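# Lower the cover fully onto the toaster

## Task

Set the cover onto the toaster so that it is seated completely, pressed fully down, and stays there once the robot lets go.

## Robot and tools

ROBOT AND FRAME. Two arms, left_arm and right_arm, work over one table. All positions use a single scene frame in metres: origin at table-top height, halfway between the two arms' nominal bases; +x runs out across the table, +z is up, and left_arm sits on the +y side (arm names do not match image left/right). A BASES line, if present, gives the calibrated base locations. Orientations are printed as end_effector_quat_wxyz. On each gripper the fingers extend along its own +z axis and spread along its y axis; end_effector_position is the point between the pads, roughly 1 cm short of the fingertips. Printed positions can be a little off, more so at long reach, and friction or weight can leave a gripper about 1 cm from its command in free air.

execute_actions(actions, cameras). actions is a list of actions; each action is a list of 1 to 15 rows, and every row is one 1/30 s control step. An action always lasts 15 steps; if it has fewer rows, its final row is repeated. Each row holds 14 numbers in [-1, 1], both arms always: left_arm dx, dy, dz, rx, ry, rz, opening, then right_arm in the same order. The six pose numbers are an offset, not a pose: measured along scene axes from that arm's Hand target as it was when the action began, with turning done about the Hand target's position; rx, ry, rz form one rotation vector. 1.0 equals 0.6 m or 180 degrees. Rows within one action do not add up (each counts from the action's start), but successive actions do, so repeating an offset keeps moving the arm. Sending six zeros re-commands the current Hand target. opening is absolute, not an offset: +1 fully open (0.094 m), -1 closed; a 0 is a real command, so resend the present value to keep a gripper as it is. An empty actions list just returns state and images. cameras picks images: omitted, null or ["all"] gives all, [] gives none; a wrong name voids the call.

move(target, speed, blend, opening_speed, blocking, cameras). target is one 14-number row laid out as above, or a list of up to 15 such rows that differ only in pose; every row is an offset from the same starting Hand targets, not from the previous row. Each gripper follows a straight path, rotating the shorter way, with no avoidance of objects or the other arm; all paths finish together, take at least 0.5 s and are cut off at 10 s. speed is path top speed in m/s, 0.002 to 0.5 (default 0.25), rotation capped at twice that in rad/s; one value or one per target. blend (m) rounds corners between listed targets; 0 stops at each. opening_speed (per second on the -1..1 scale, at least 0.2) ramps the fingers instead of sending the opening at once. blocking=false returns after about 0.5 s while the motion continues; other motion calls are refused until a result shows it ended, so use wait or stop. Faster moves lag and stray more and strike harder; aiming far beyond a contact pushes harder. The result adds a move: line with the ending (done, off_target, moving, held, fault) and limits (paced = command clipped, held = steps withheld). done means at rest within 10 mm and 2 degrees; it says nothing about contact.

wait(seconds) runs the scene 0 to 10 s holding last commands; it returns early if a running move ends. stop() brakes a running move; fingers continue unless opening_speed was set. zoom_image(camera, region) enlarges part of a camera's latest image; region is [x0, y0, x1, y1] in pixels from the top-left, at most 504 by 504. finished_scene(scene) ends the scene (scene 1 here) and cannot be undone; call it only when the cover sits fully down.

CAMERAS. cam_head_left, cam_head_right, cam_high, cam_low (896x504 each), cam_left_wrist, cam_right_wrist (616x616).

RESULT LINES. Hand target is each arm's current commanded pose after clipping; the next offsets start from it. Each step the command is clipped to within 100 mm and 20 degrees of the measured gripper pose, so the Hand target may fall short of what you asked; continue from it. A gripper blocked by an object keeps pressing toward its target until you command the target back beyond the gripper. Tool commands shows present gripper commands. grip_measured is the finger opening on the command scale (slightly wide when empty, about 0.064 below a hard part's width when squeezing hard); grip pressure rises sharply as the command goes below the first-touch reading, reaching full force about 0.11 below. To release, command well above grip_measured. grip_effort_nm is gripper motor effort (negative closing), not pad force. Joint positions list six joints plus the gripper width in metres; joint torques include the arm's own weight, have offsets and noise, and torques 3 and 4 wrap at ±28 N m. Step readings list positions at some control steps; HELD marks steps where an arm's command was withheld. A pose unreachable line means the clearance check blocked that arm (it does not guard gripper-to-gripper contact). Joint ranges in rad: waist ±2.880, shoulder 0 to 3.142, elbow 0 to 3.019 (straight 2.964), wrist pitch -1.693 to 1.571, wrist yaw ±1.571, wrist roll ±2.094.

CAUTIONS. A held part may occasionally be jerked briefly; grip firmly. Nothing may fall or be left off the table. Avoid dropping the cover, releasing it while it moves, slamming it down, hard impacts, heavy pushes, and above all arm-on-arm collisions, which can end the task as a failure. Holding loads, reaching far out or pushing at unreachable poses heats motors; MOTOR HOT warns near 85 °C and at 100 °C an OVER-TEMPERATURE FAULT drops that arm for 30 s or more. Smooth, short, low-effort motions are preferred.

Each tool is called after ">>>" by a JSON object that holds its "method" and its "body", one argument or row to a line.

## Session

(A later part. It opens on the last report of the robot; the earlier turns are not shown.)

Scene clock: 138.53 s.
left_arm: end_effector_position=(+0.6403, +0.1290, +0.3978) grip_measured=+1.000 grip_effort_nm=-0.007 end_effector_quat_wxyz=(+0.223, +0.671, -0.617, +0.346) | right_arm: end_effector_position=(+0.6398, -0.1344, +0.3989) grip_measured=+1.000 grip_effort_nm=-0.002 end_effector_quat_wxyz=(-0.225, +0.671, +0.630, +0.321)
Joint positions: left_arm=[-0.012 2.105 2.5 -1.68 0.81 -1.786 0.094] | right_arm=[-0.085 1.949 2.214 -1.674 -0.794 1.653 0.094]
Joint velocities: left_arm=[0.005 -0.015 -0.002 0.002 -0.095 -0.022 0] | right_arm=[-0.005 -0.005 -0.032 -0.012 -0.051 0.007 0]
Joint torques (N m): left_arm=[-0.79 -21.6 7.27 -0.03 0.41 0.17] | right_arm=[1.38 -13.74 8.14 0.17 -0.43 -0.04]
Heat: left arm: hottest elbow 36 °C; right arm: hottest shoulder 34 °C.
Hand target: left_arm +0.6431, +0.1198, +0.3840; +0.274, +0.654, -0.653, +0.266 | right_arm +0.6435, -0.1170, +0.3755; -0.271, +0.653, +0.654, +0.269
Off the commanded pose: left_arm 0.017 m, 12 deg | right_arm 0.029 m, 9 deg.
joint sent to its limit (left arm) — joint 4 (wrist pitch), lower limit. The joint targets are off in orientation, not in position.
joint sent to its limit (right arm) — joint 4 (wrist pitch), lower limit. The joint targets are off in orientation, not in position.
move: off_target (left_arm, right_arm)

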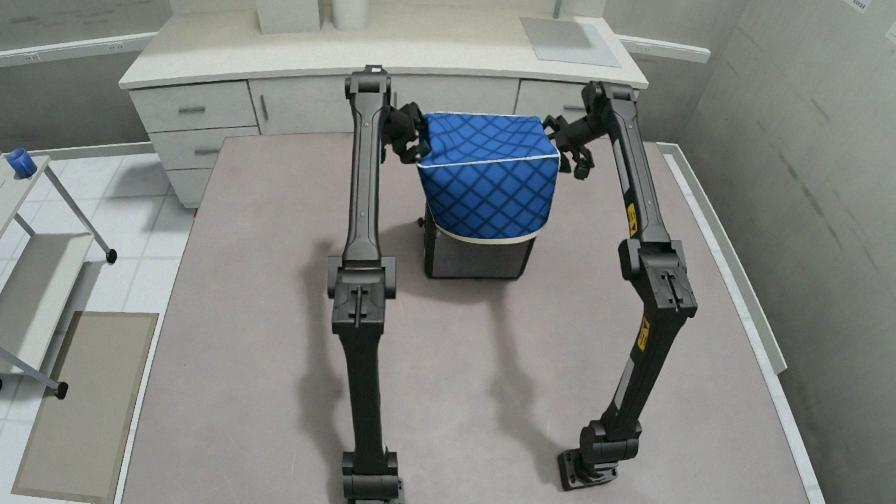

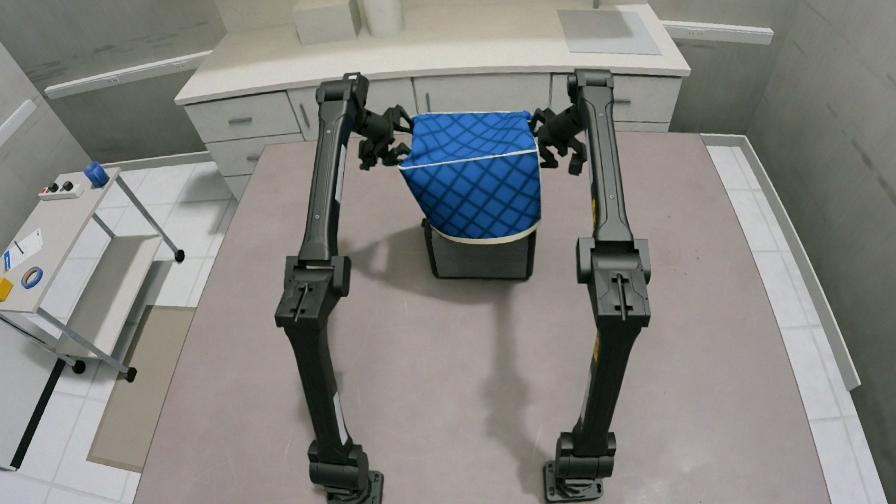

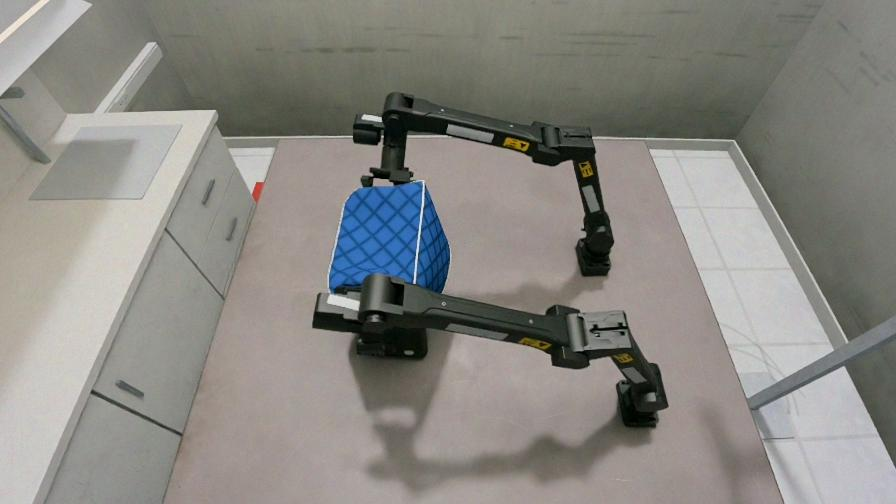

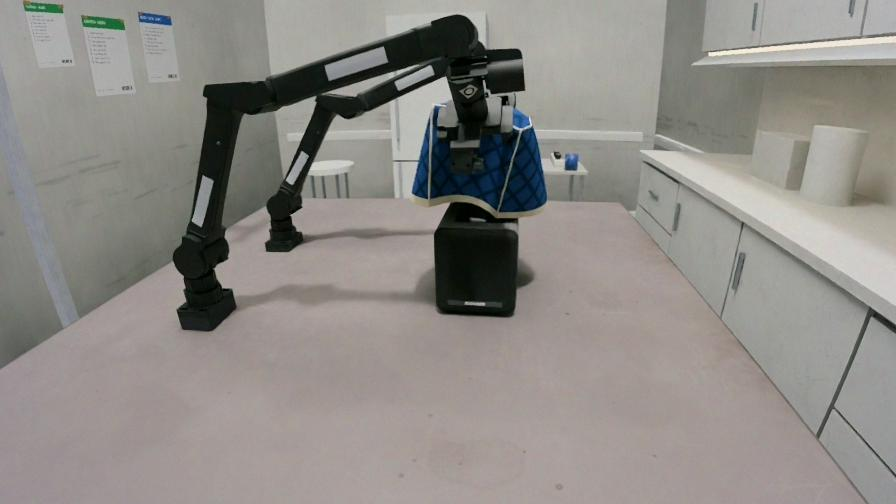

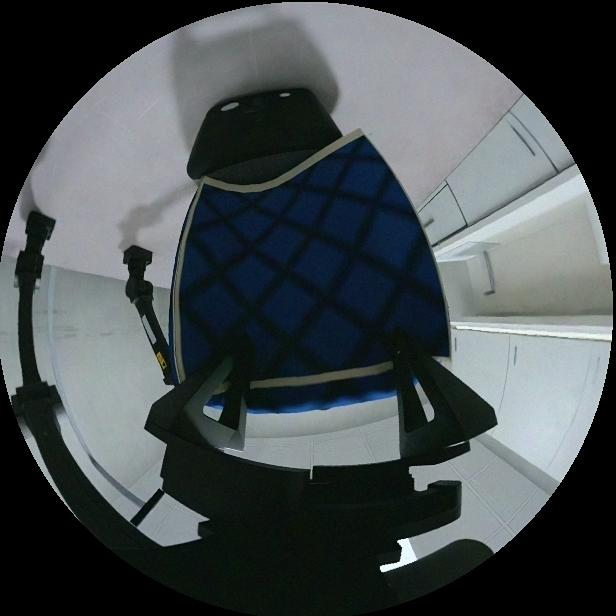

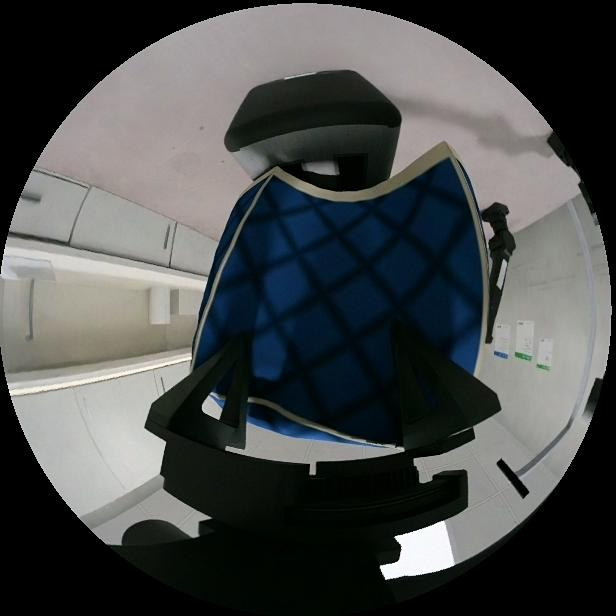

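>>> {"method": "move", "body": {
  "target": [0.0,-0.015,-0.06,0,0,0,1,0.0,-0.015,-0.05,0,0,0,1],
  "speed": 0.05
}}

Scene clock: 143.33 s.
left_arm: end_effector_position=(+0.6413, +0.1301, +0.3685) grip_measured=+1.000 grip_effort_nm=-0.002 end_effector_quat_wxyz=(+0.232, +0.672, -0.623, +0.327) | right_arm: end_effector_position=(+0.6387, -0.1349, +0.3719) grip_measured=+1.000 grip_effort_nm=-0.007 end_effector_quat_wxyz=(-0.234, +0.661, +0.642, +0.308)
Joint positions: left_arm=[-0.012 2.118 2.452 -1.68 0.8 -1.749 0.094] | right_arm=[-0.085 1.964 2.17 -1.674 -0.789 1.595 0.094]
Joint velocities: left_arm=[-0.005 -0.005 -0.002 -0.007 0.051 -0.022 0] | right_arm=[-0.005 -0.015 0.002 -0.002 -0.051 -0.022 0]
Joint torques (N m): left_arm=[-2.2 -21.13 7.06 -0.18 0.29 0.22] | right_arm=[0.32 -13.68 8.01 0.12 -0.37 0.01]
Heat: left arm: hottest elbow 36 °C; right arm: hottest shoulder 35 °C.
Hand target: left_arm +0.6434, +0.1114, +0.3478; +0.274, +0.654, -0.652, +0.266 | right_arm +0.6432, -0.1260, +0.3450; -0.271, +0.653, +0.654, +0.268
Off the commanded pose: left_arm 0.028 m, 9 deg | right_arm 0.028 m, 6 deg.
joint sent to its limit (left arm) — joint 4 (wrist pitch), lower limit. The joint targets are off in orientation, not in position.
joint sent to its limit (right arm) — joint 4 (wrist pitch), lower limit. The joint targets are off in orientation, not in position.
move: off_target (left_arm, right_arm)

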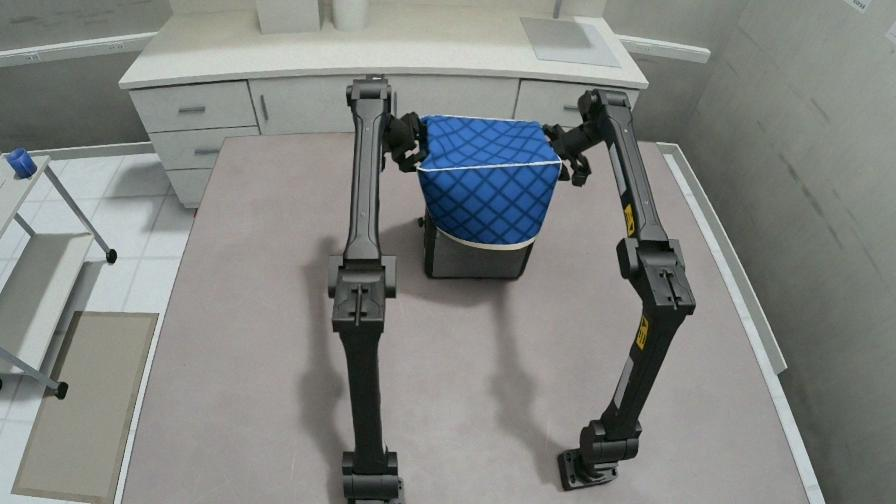

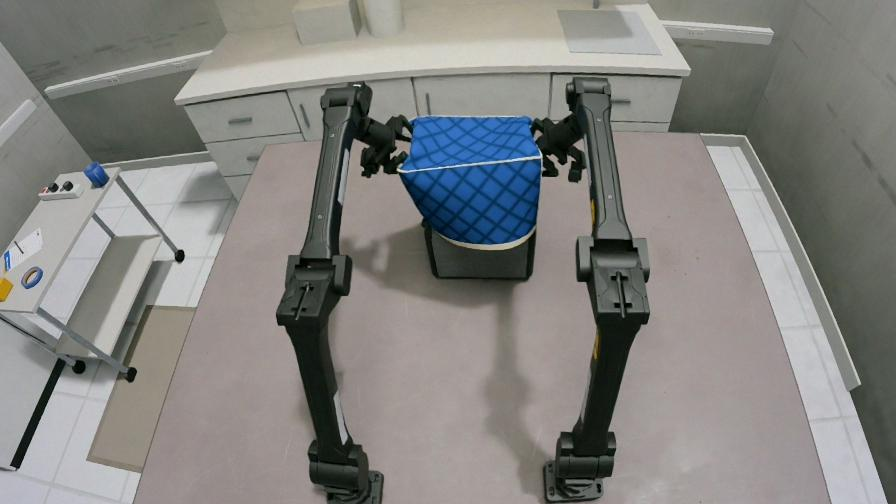

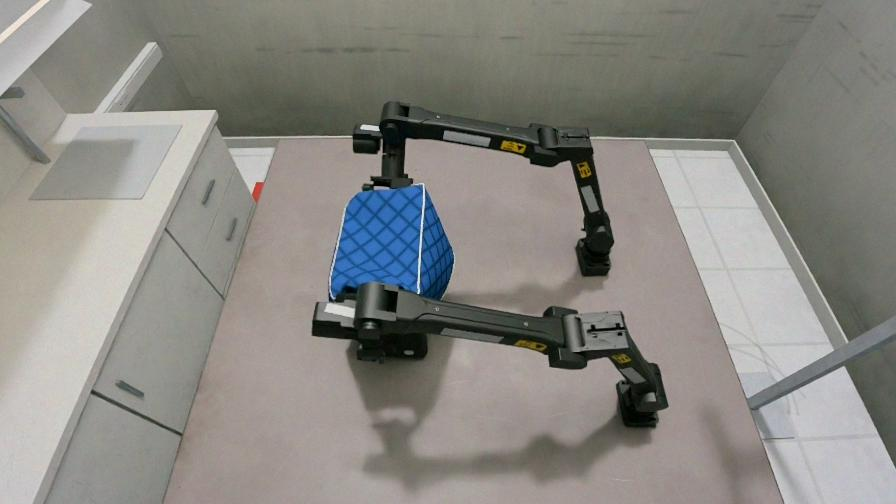

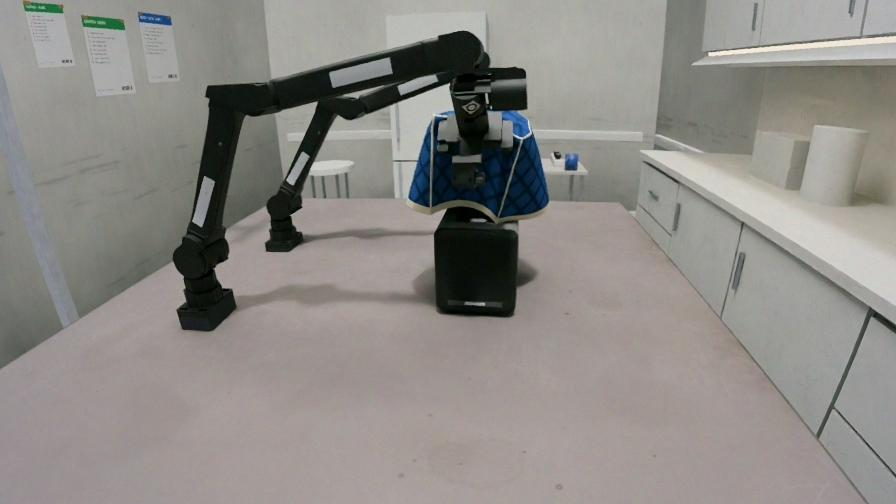

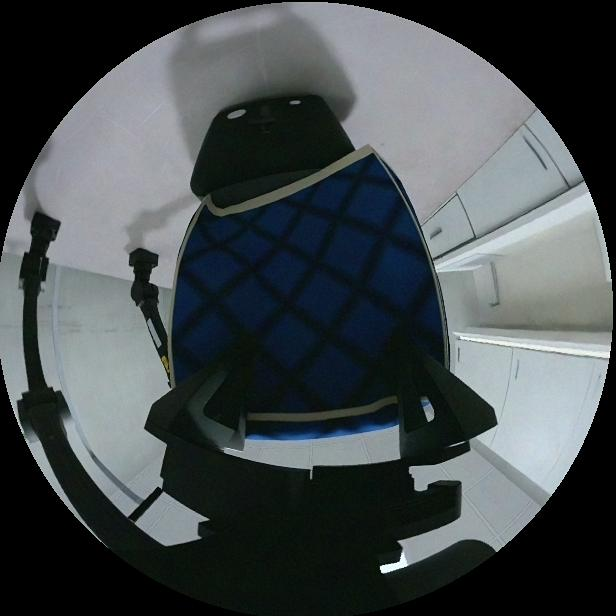

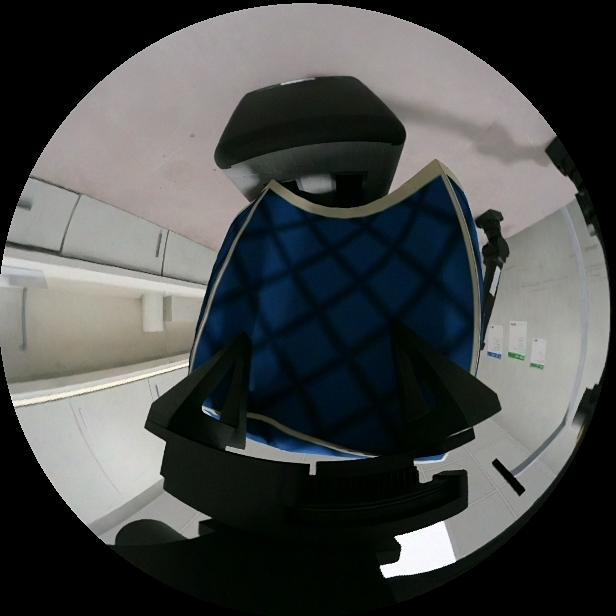

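>>> {"method": "move", "body": {
  "target": [0.0,-0.02,0,0,0,0,1,0.0,-0.03,0,0,0,0,1],
  "speed": 0.05,
  "cameras": ["cam_head_left","cam_low","cam_left_wrist","cam_right_wrist"]
}}

Scene clock: 149.53 s.
left_arm: end_effector_position=(+0.6424, +0.1221, +0.3600) grip_measured=+1.000 grip_effort_nm=0.007 end_effector_quat_wxyz=(+0.235, +0.671, -0.627, +0.320) | right_arm: end_effector_position=(+0.6387, -0.1426, +0.3682) grip_measured=+1.000 grip_effort_nm=-0.012 end_effector_quat_wxyz=(-0.232, +0.659, +0.645, +0.309)
Joint positions: left_arm=[-0.025 2.129 2.452 -1.68 0.795 -1.749 0.094] | right_arm=[-0.098 1.964 2.161 -1.674 -0.789 1.571 0.094]
Joint velocities: left_arm=[-0.005 -0.015 -0.012 -0.007 -0.007 -0.051 0] | right_arm=[-0.005 -0.024 0.002 -0.007 -0.022 0.007 0]
Joint torques (N m): left_arm=[-2.26 -21.66 7.92 -0.06 0.33 0.07] | right_arm=[-1.08 -13.98 8.06 0.06 -0.4 0]
Heat: left arm: hottest elbow 35 °C; right arm: hottest shoulder 35 °C.
Hand target: left_arm +0.6434, +0.0996, +0.3476; +0.274, +0.655, -0.652, +0.266 | right_arm +0.6433, -0.1439, +0.3449; -0.270, +0.653, +0.654, +0.268
Off the commanded pose: left_arm 0.026 m, 8 deg | right_arm 0.024 m, 7 deg.
joint sent to its limit (left arm) — joint 4 (wrist pitch), lower limit. The joint targets are off in orientation, not in position.
joint sent to its limit (right arm) — joint 4 (wrist pitch), lower limit. The joint targets are off in orientation, not in position.
move: off_target (left_arm, right_arm)
Images, in order (width x height): cam_head_left 896x504, cam_low 896x504, cam_left_wrist 616x616, cam_right_wrist 616x616.

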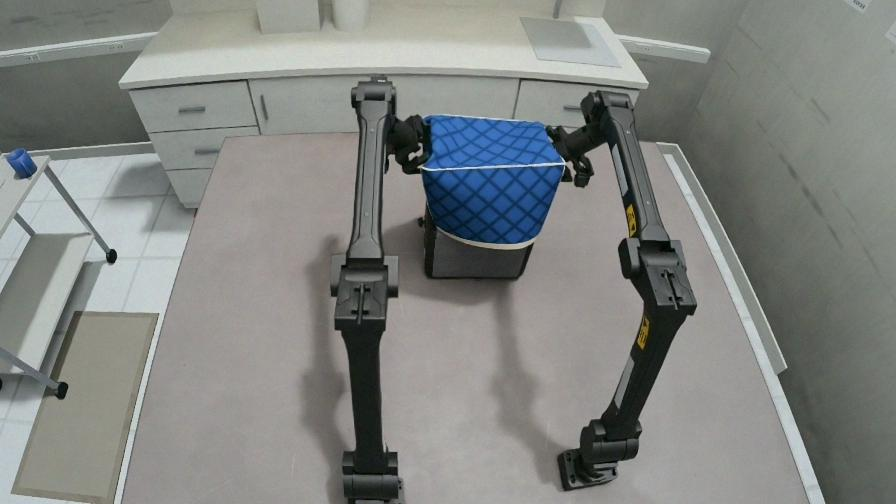

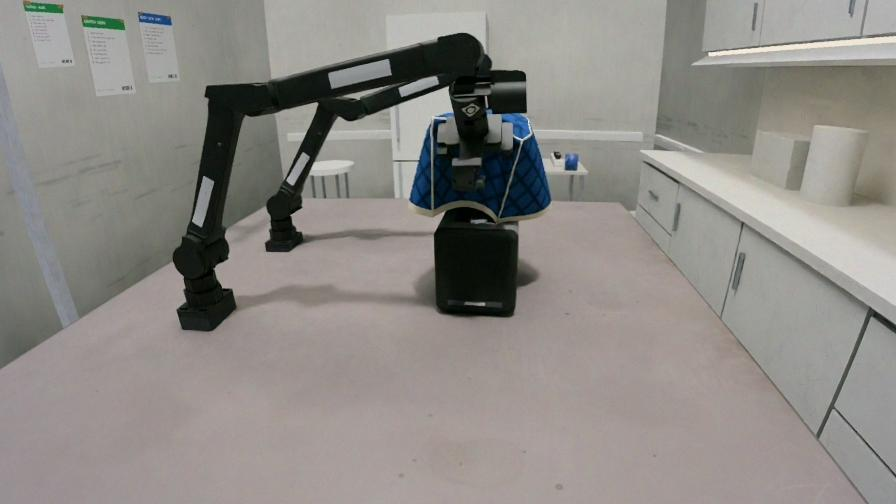

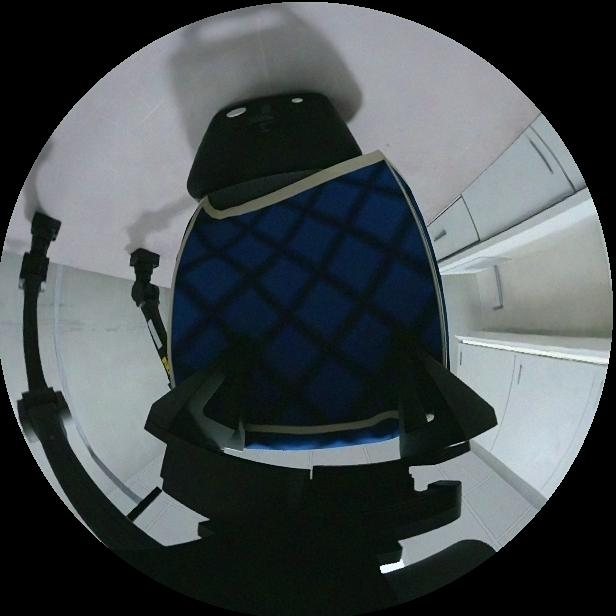

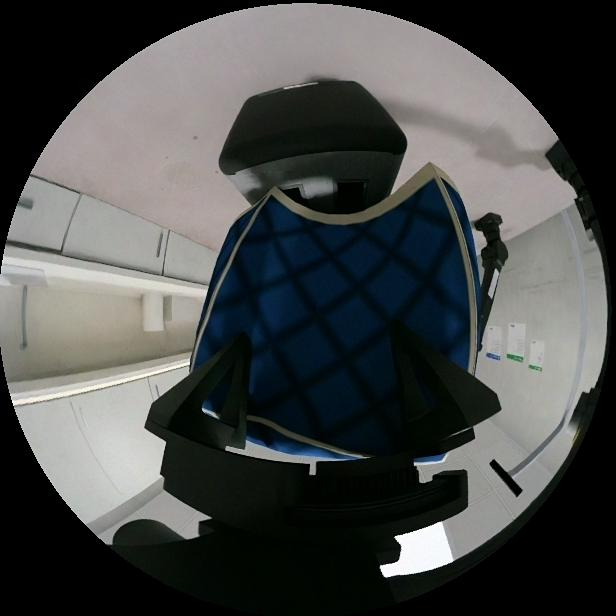

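>>> {"method": "move", "body": {
  "target": [0.0,0,-0.02,0,0,0,1,0.0,-0.04,-0.02,0,0,0,1],
  "speed": 0.04,
  "cameras": ["cam_head_left","cam_low","cam_left_wrist","cam_right_wrist"]
}}

Scene clock: 155.53 s.
left_arm: end_effector_position=(+0.6423, +0.1138, +0.3509) grip_measured=+1.000 grip_effort_nm=-0.007 end_effector_quat_wxyz=(+0.241, +0.668, -0.631, +0.313) | right_arm: end_effector_position=(+0.6378, -0.1613, +0.3585) grip_measured=+1.000 grip_effort_nm=-0.007 end_effector_quat_wxyz=(-0.229, +0.659, +0.646, +0.310)
Joint positions: left_arm=[-0.038 2.139 2.446 -1.68 0.793 -1.744 0.094] | right_arm=[-0.128 1.964 2.136 -1.674 -0.789 1.529 0.094]
Joint velocities: left_arm=[0.015 -0.015 0.002 -0.007 -0.007 0.007 0] | right_arm=[-0.005 -0.005 -0.002 0.017 0.037 -0.066 0]
Joint torques (N m): left_arm=[-1.32 -21.71 7.42 -0.13 0.37 0.15] | right_arm=[-1.73 -13.74 8.02 0.08 -0.32 -0.04]
Heat: left arm: hottest elbow 35 °C; right arm: hottest shoulder 36 °C.
Hand target: left_arm +0.6434, +0.0996, +0.3358; +0.274, +0.654, -0.652, +0.266 | right_arm +0.6432, -0.1681, +0.3328; -0.270, +0.654, +0.654, +0.268
Off the commanded pose: left_arm 0.021 m, 7 deg | right_arm 0.027 m, 7 deg.
joint sent to its limit (left arm) — joint 4 (wrist pitch), lower limit. The joint targets are off in orientation, not in position.
joint sent to its limit (right arm) — joint 4 (wrist pitch), lower limit. The joint targets are off in orientation, not in position.
move: off_target (left_arm, right_arm)
Images, in order (width x height): cam_head_left 896x504, cam_low 896x504, cam_left_wrist 616x616, cam_right_wrist 616x616.

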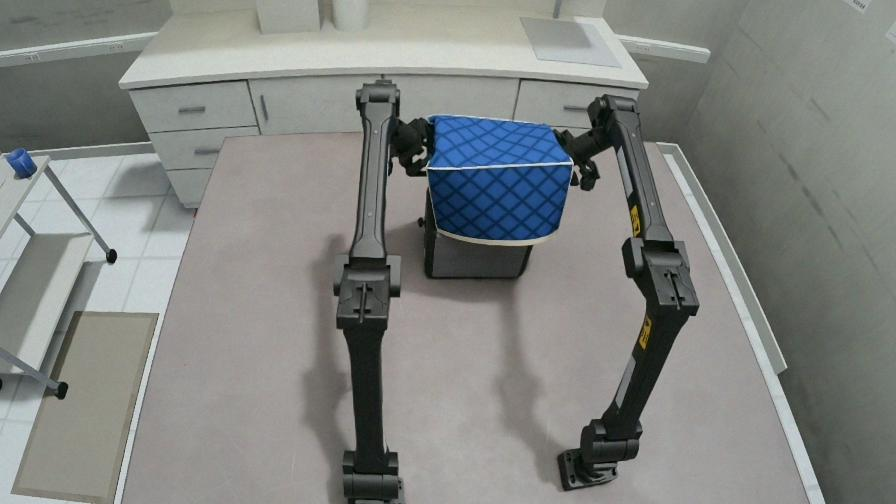

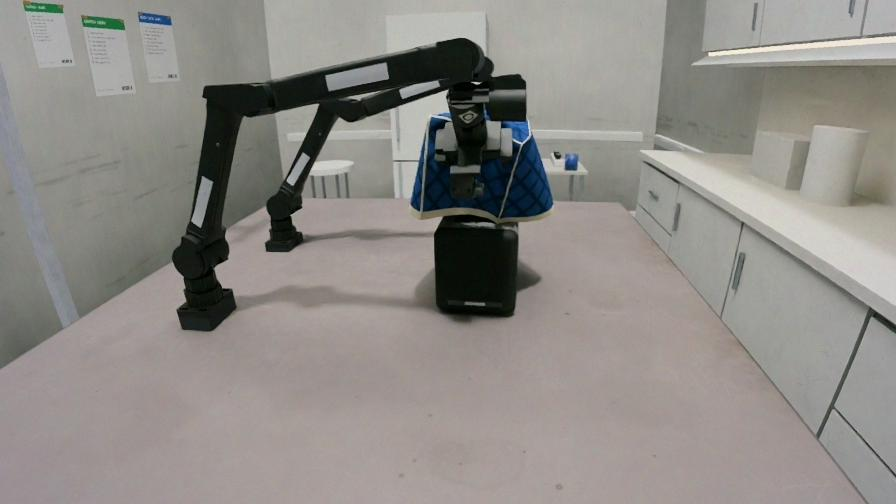

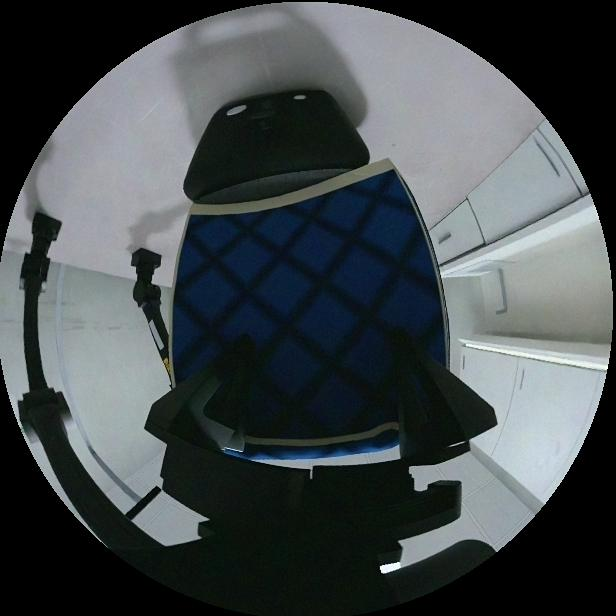

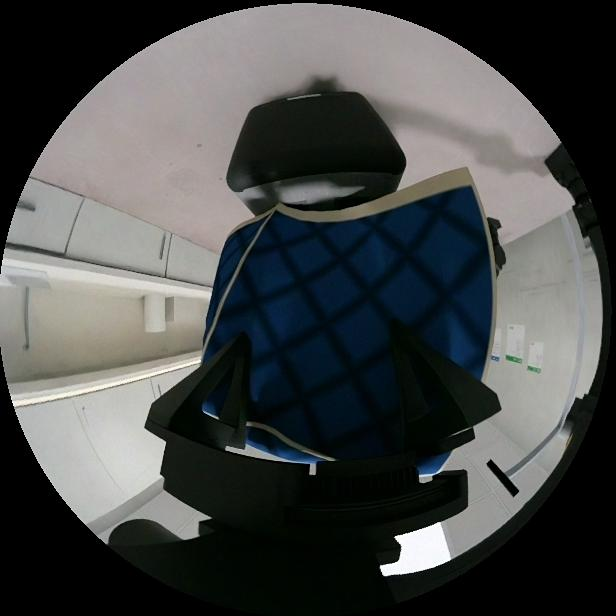

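>>> {"method": "move", "body": {
  "target": [-0.01,0,0,0,0,0,1,0.05,-0.02,0.01,0,0,0,1],
  "speed": 0.04,
  "cameras": ["cam_head_left","cam_high","cam_low","cam_left_wrist","cam_right_wrist"]
}}

Scene clock: 174.87 s.
left_arm: end_effector_position=(+0.6397, +0.1118, +0.3399) grip_measured=+1.000 grip_effort_nm=0.002 end_effector_quat_wxyz=(+0.248, +0.669, -0.631, +0.304) | right_arm: end_effector_position=(+0.6580, -0.1709, +0.3386) grip_measured=+1.000 grip_effort_nm=-0.012 end_effector_quat_wxyz=(-0.232, +0.665, +0.640, +0.307)
Joint positions: left_arm=[-0.041 2.139 2.419 -1.68 0.793 -1.737 0.094] | right_arm=[-0.14 2.031 2.19 -1.674 -0.789 1.528 0.094]
Joint velocities: left_arm=[-0.024 -0.005 -0.007 -0.007 0.007 -0.007 0] | right_arm=[-0.015 -0.005 -0.007 -0.007 -0.037 0.037 0]
Joint torques (N m): left_arm=[-1.44 -23.3 7.41 -0.13 0.31 0.18] | right_arm=[-1.9 -14.33 14.27 -0.05 -0.45 0.26]
Heat: left arm: hottest shoulder 34 °C; right arm: hottest shoulder 36 °C.
Hand target: left_arm +0.6374, +0.0997, +0.3358; +0.274, +0.655, -0.652, +0.266 | right_arm +0.6732, -0.1799, +0.3386; -0.270, +0.653, +0.655, +0.268
Off the commanded pose: left_arm 0.013 m, 6 deg | right_arm 0.018 m, 7 deg.
joint sent to its limit (left arm) — joint 4 (wrist pitch), lower limit. The joint targets are off in orientation, not in position.
joint sent to its limit (right arm) — joint 4 (wrist pitch), lower limit. The joint targets are off in orientation, not in position.
move: off_target (left_arm, right_arm)
Images, in order (width x height): cam_head_left 896x504, cam_high 896x504, cam_low 896x504, cam_left_wrist 616x616, cam_right_wrist 616x616.

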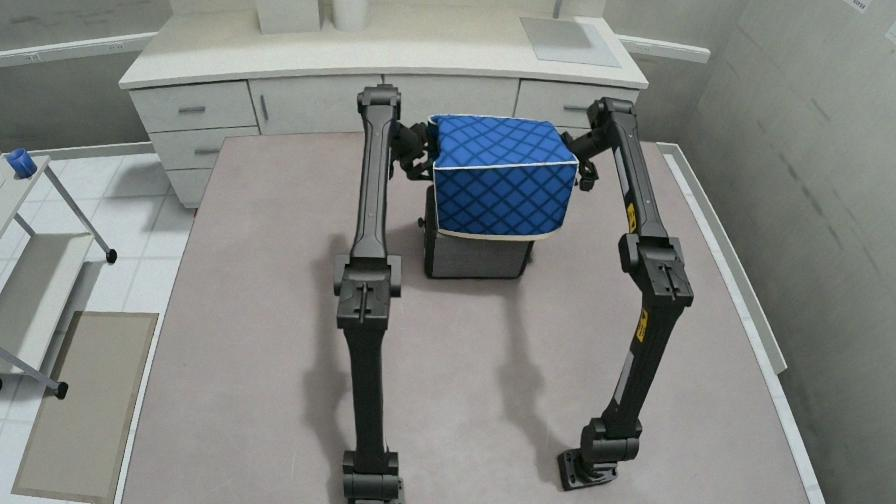

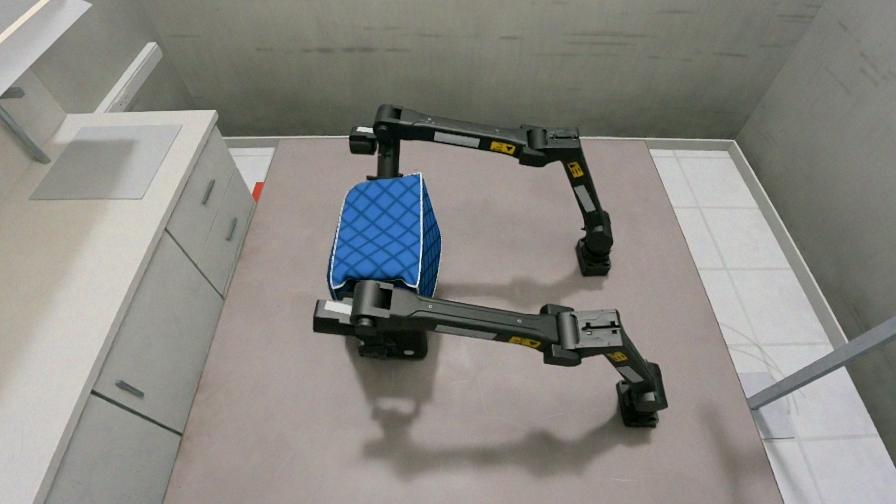

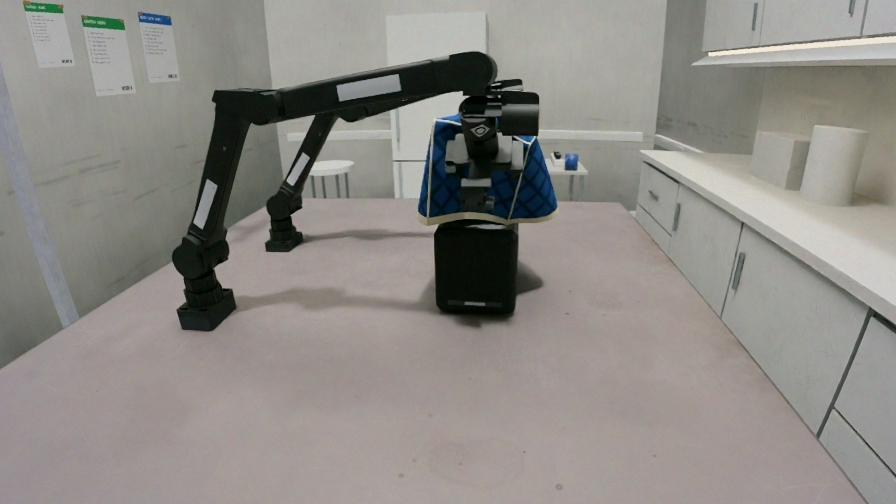

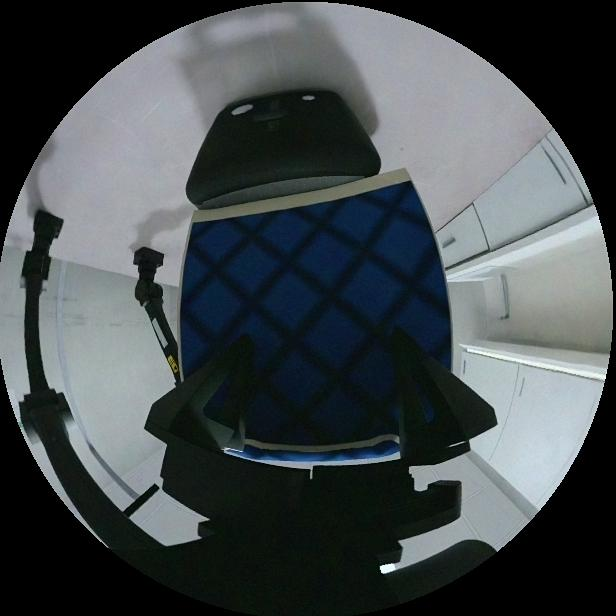

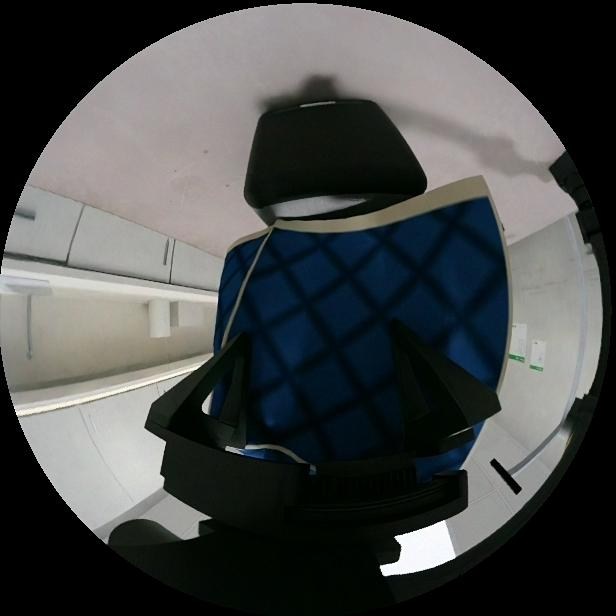

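>>> {"method": "move", "body": {
  "target": [-0.01,0.055,0.02,0,0,0,1,0.02,0.055,0.015,0,0,0,1],
  "speed": 0.04
}}

Scene clock: 194.33 s.
left_arm: end_effector_position=(+0.6378, +0.1238, +0.3223) grip_measured=+1.000 grip_effort_nm=0.002 end_effector_quat_wxyz=(+0.254, +0.671, -0.631, +0.295) | right_arm: end_effector_position=(+0.6724, -0.1571, +0.3472) grip_measured=+1.000 grip_effort_nm=-0.002 end_effector_quat_wxyz=(-0.230, +0.671, +0.633, +0.311)
Joint positions: left_arm=[-0.023 2.139 2.374 -1.68 0.793 -1.703 0.094] | right_arm=[-0.117 2.066 2.267 -1.674 -0.789 1.59 0.094]
Joint velocities: left_arm=[0.005 -0.005 -0.012 -0.007 -0.066 0.007 0] | right_arm=[-0.024 -0.015 -0.007 -0.022 0.066 -0.007 0]
Joint torques (N m): left_arm=[1.26 -27.22 7.45 -0.24 0.53 0.18] | right_arm=[0.26 -14.8 14.27 0.03 -0.59 0.31]
Heat: left arm: hottest shoulder 36 °C; right arm: hottest shoulder 35 °C.
Hand target: left_arm +0.6315, +0.1326, +0.3480; +0.274, +0.655, -0.652, +0.267 | right_arm +0.6852, -0.1469, +0.3477; -0.270, +0.653, +0.654, +0.268
Off the commanded pose: left_arm 0.028 m, 5 deg | right_arm 0.016 m, 7 deg.
joint sent to its limit (left arm) — joint 4 (wrist pitch), lower limit. The joint targets are off in orientation, not in position.
joint sent to its limit (right arm) — joint 4 (wrist pitch), lower limit. The joint targets are off in orientation, not in position.
move: off_target (left_arm, right_arm)

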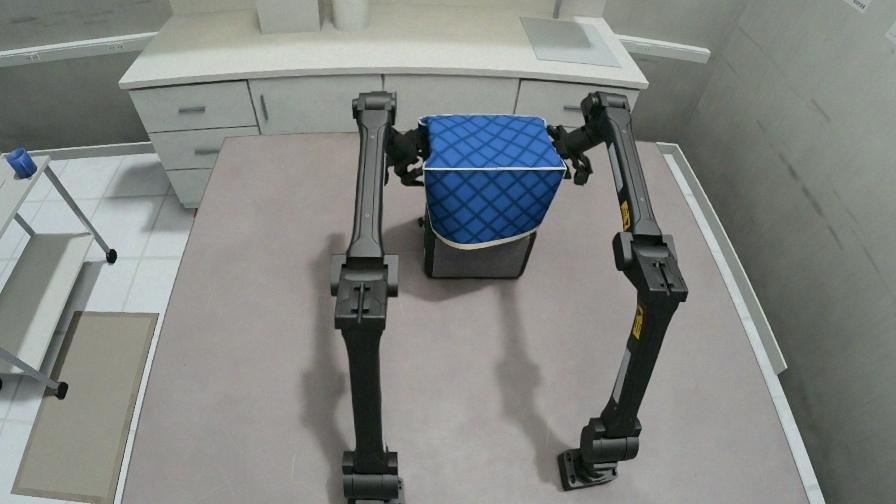

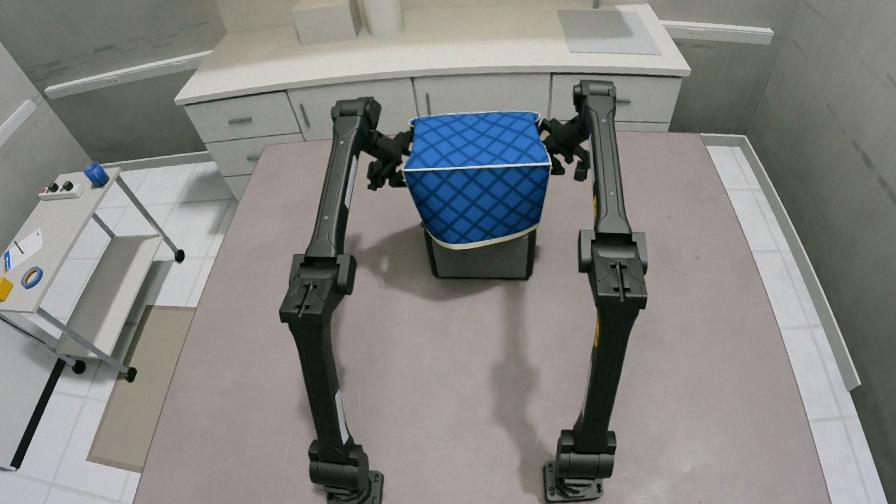

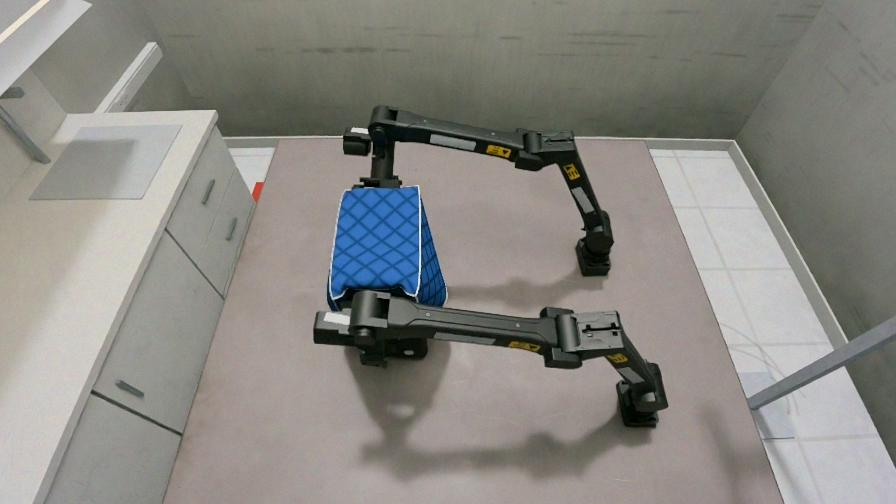

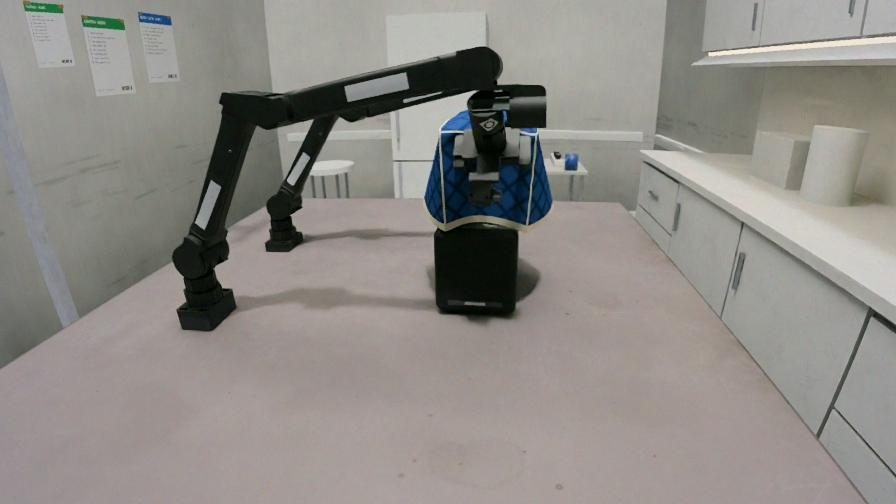

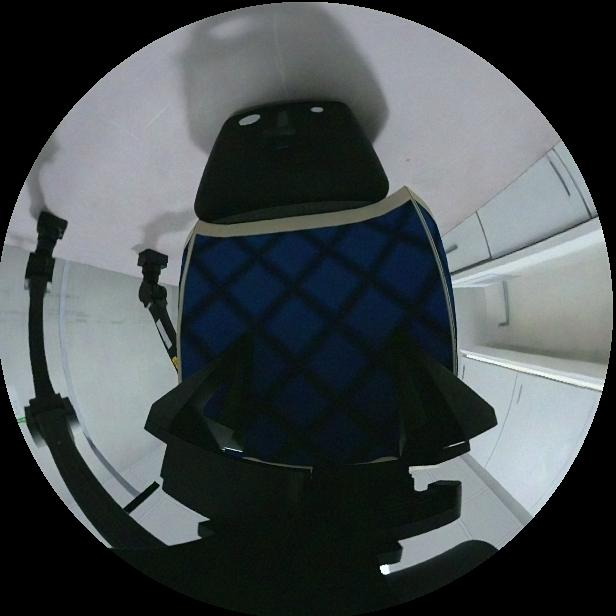

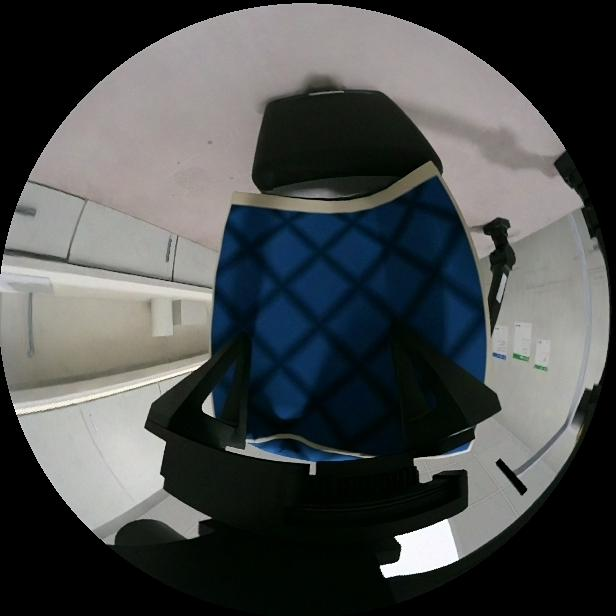

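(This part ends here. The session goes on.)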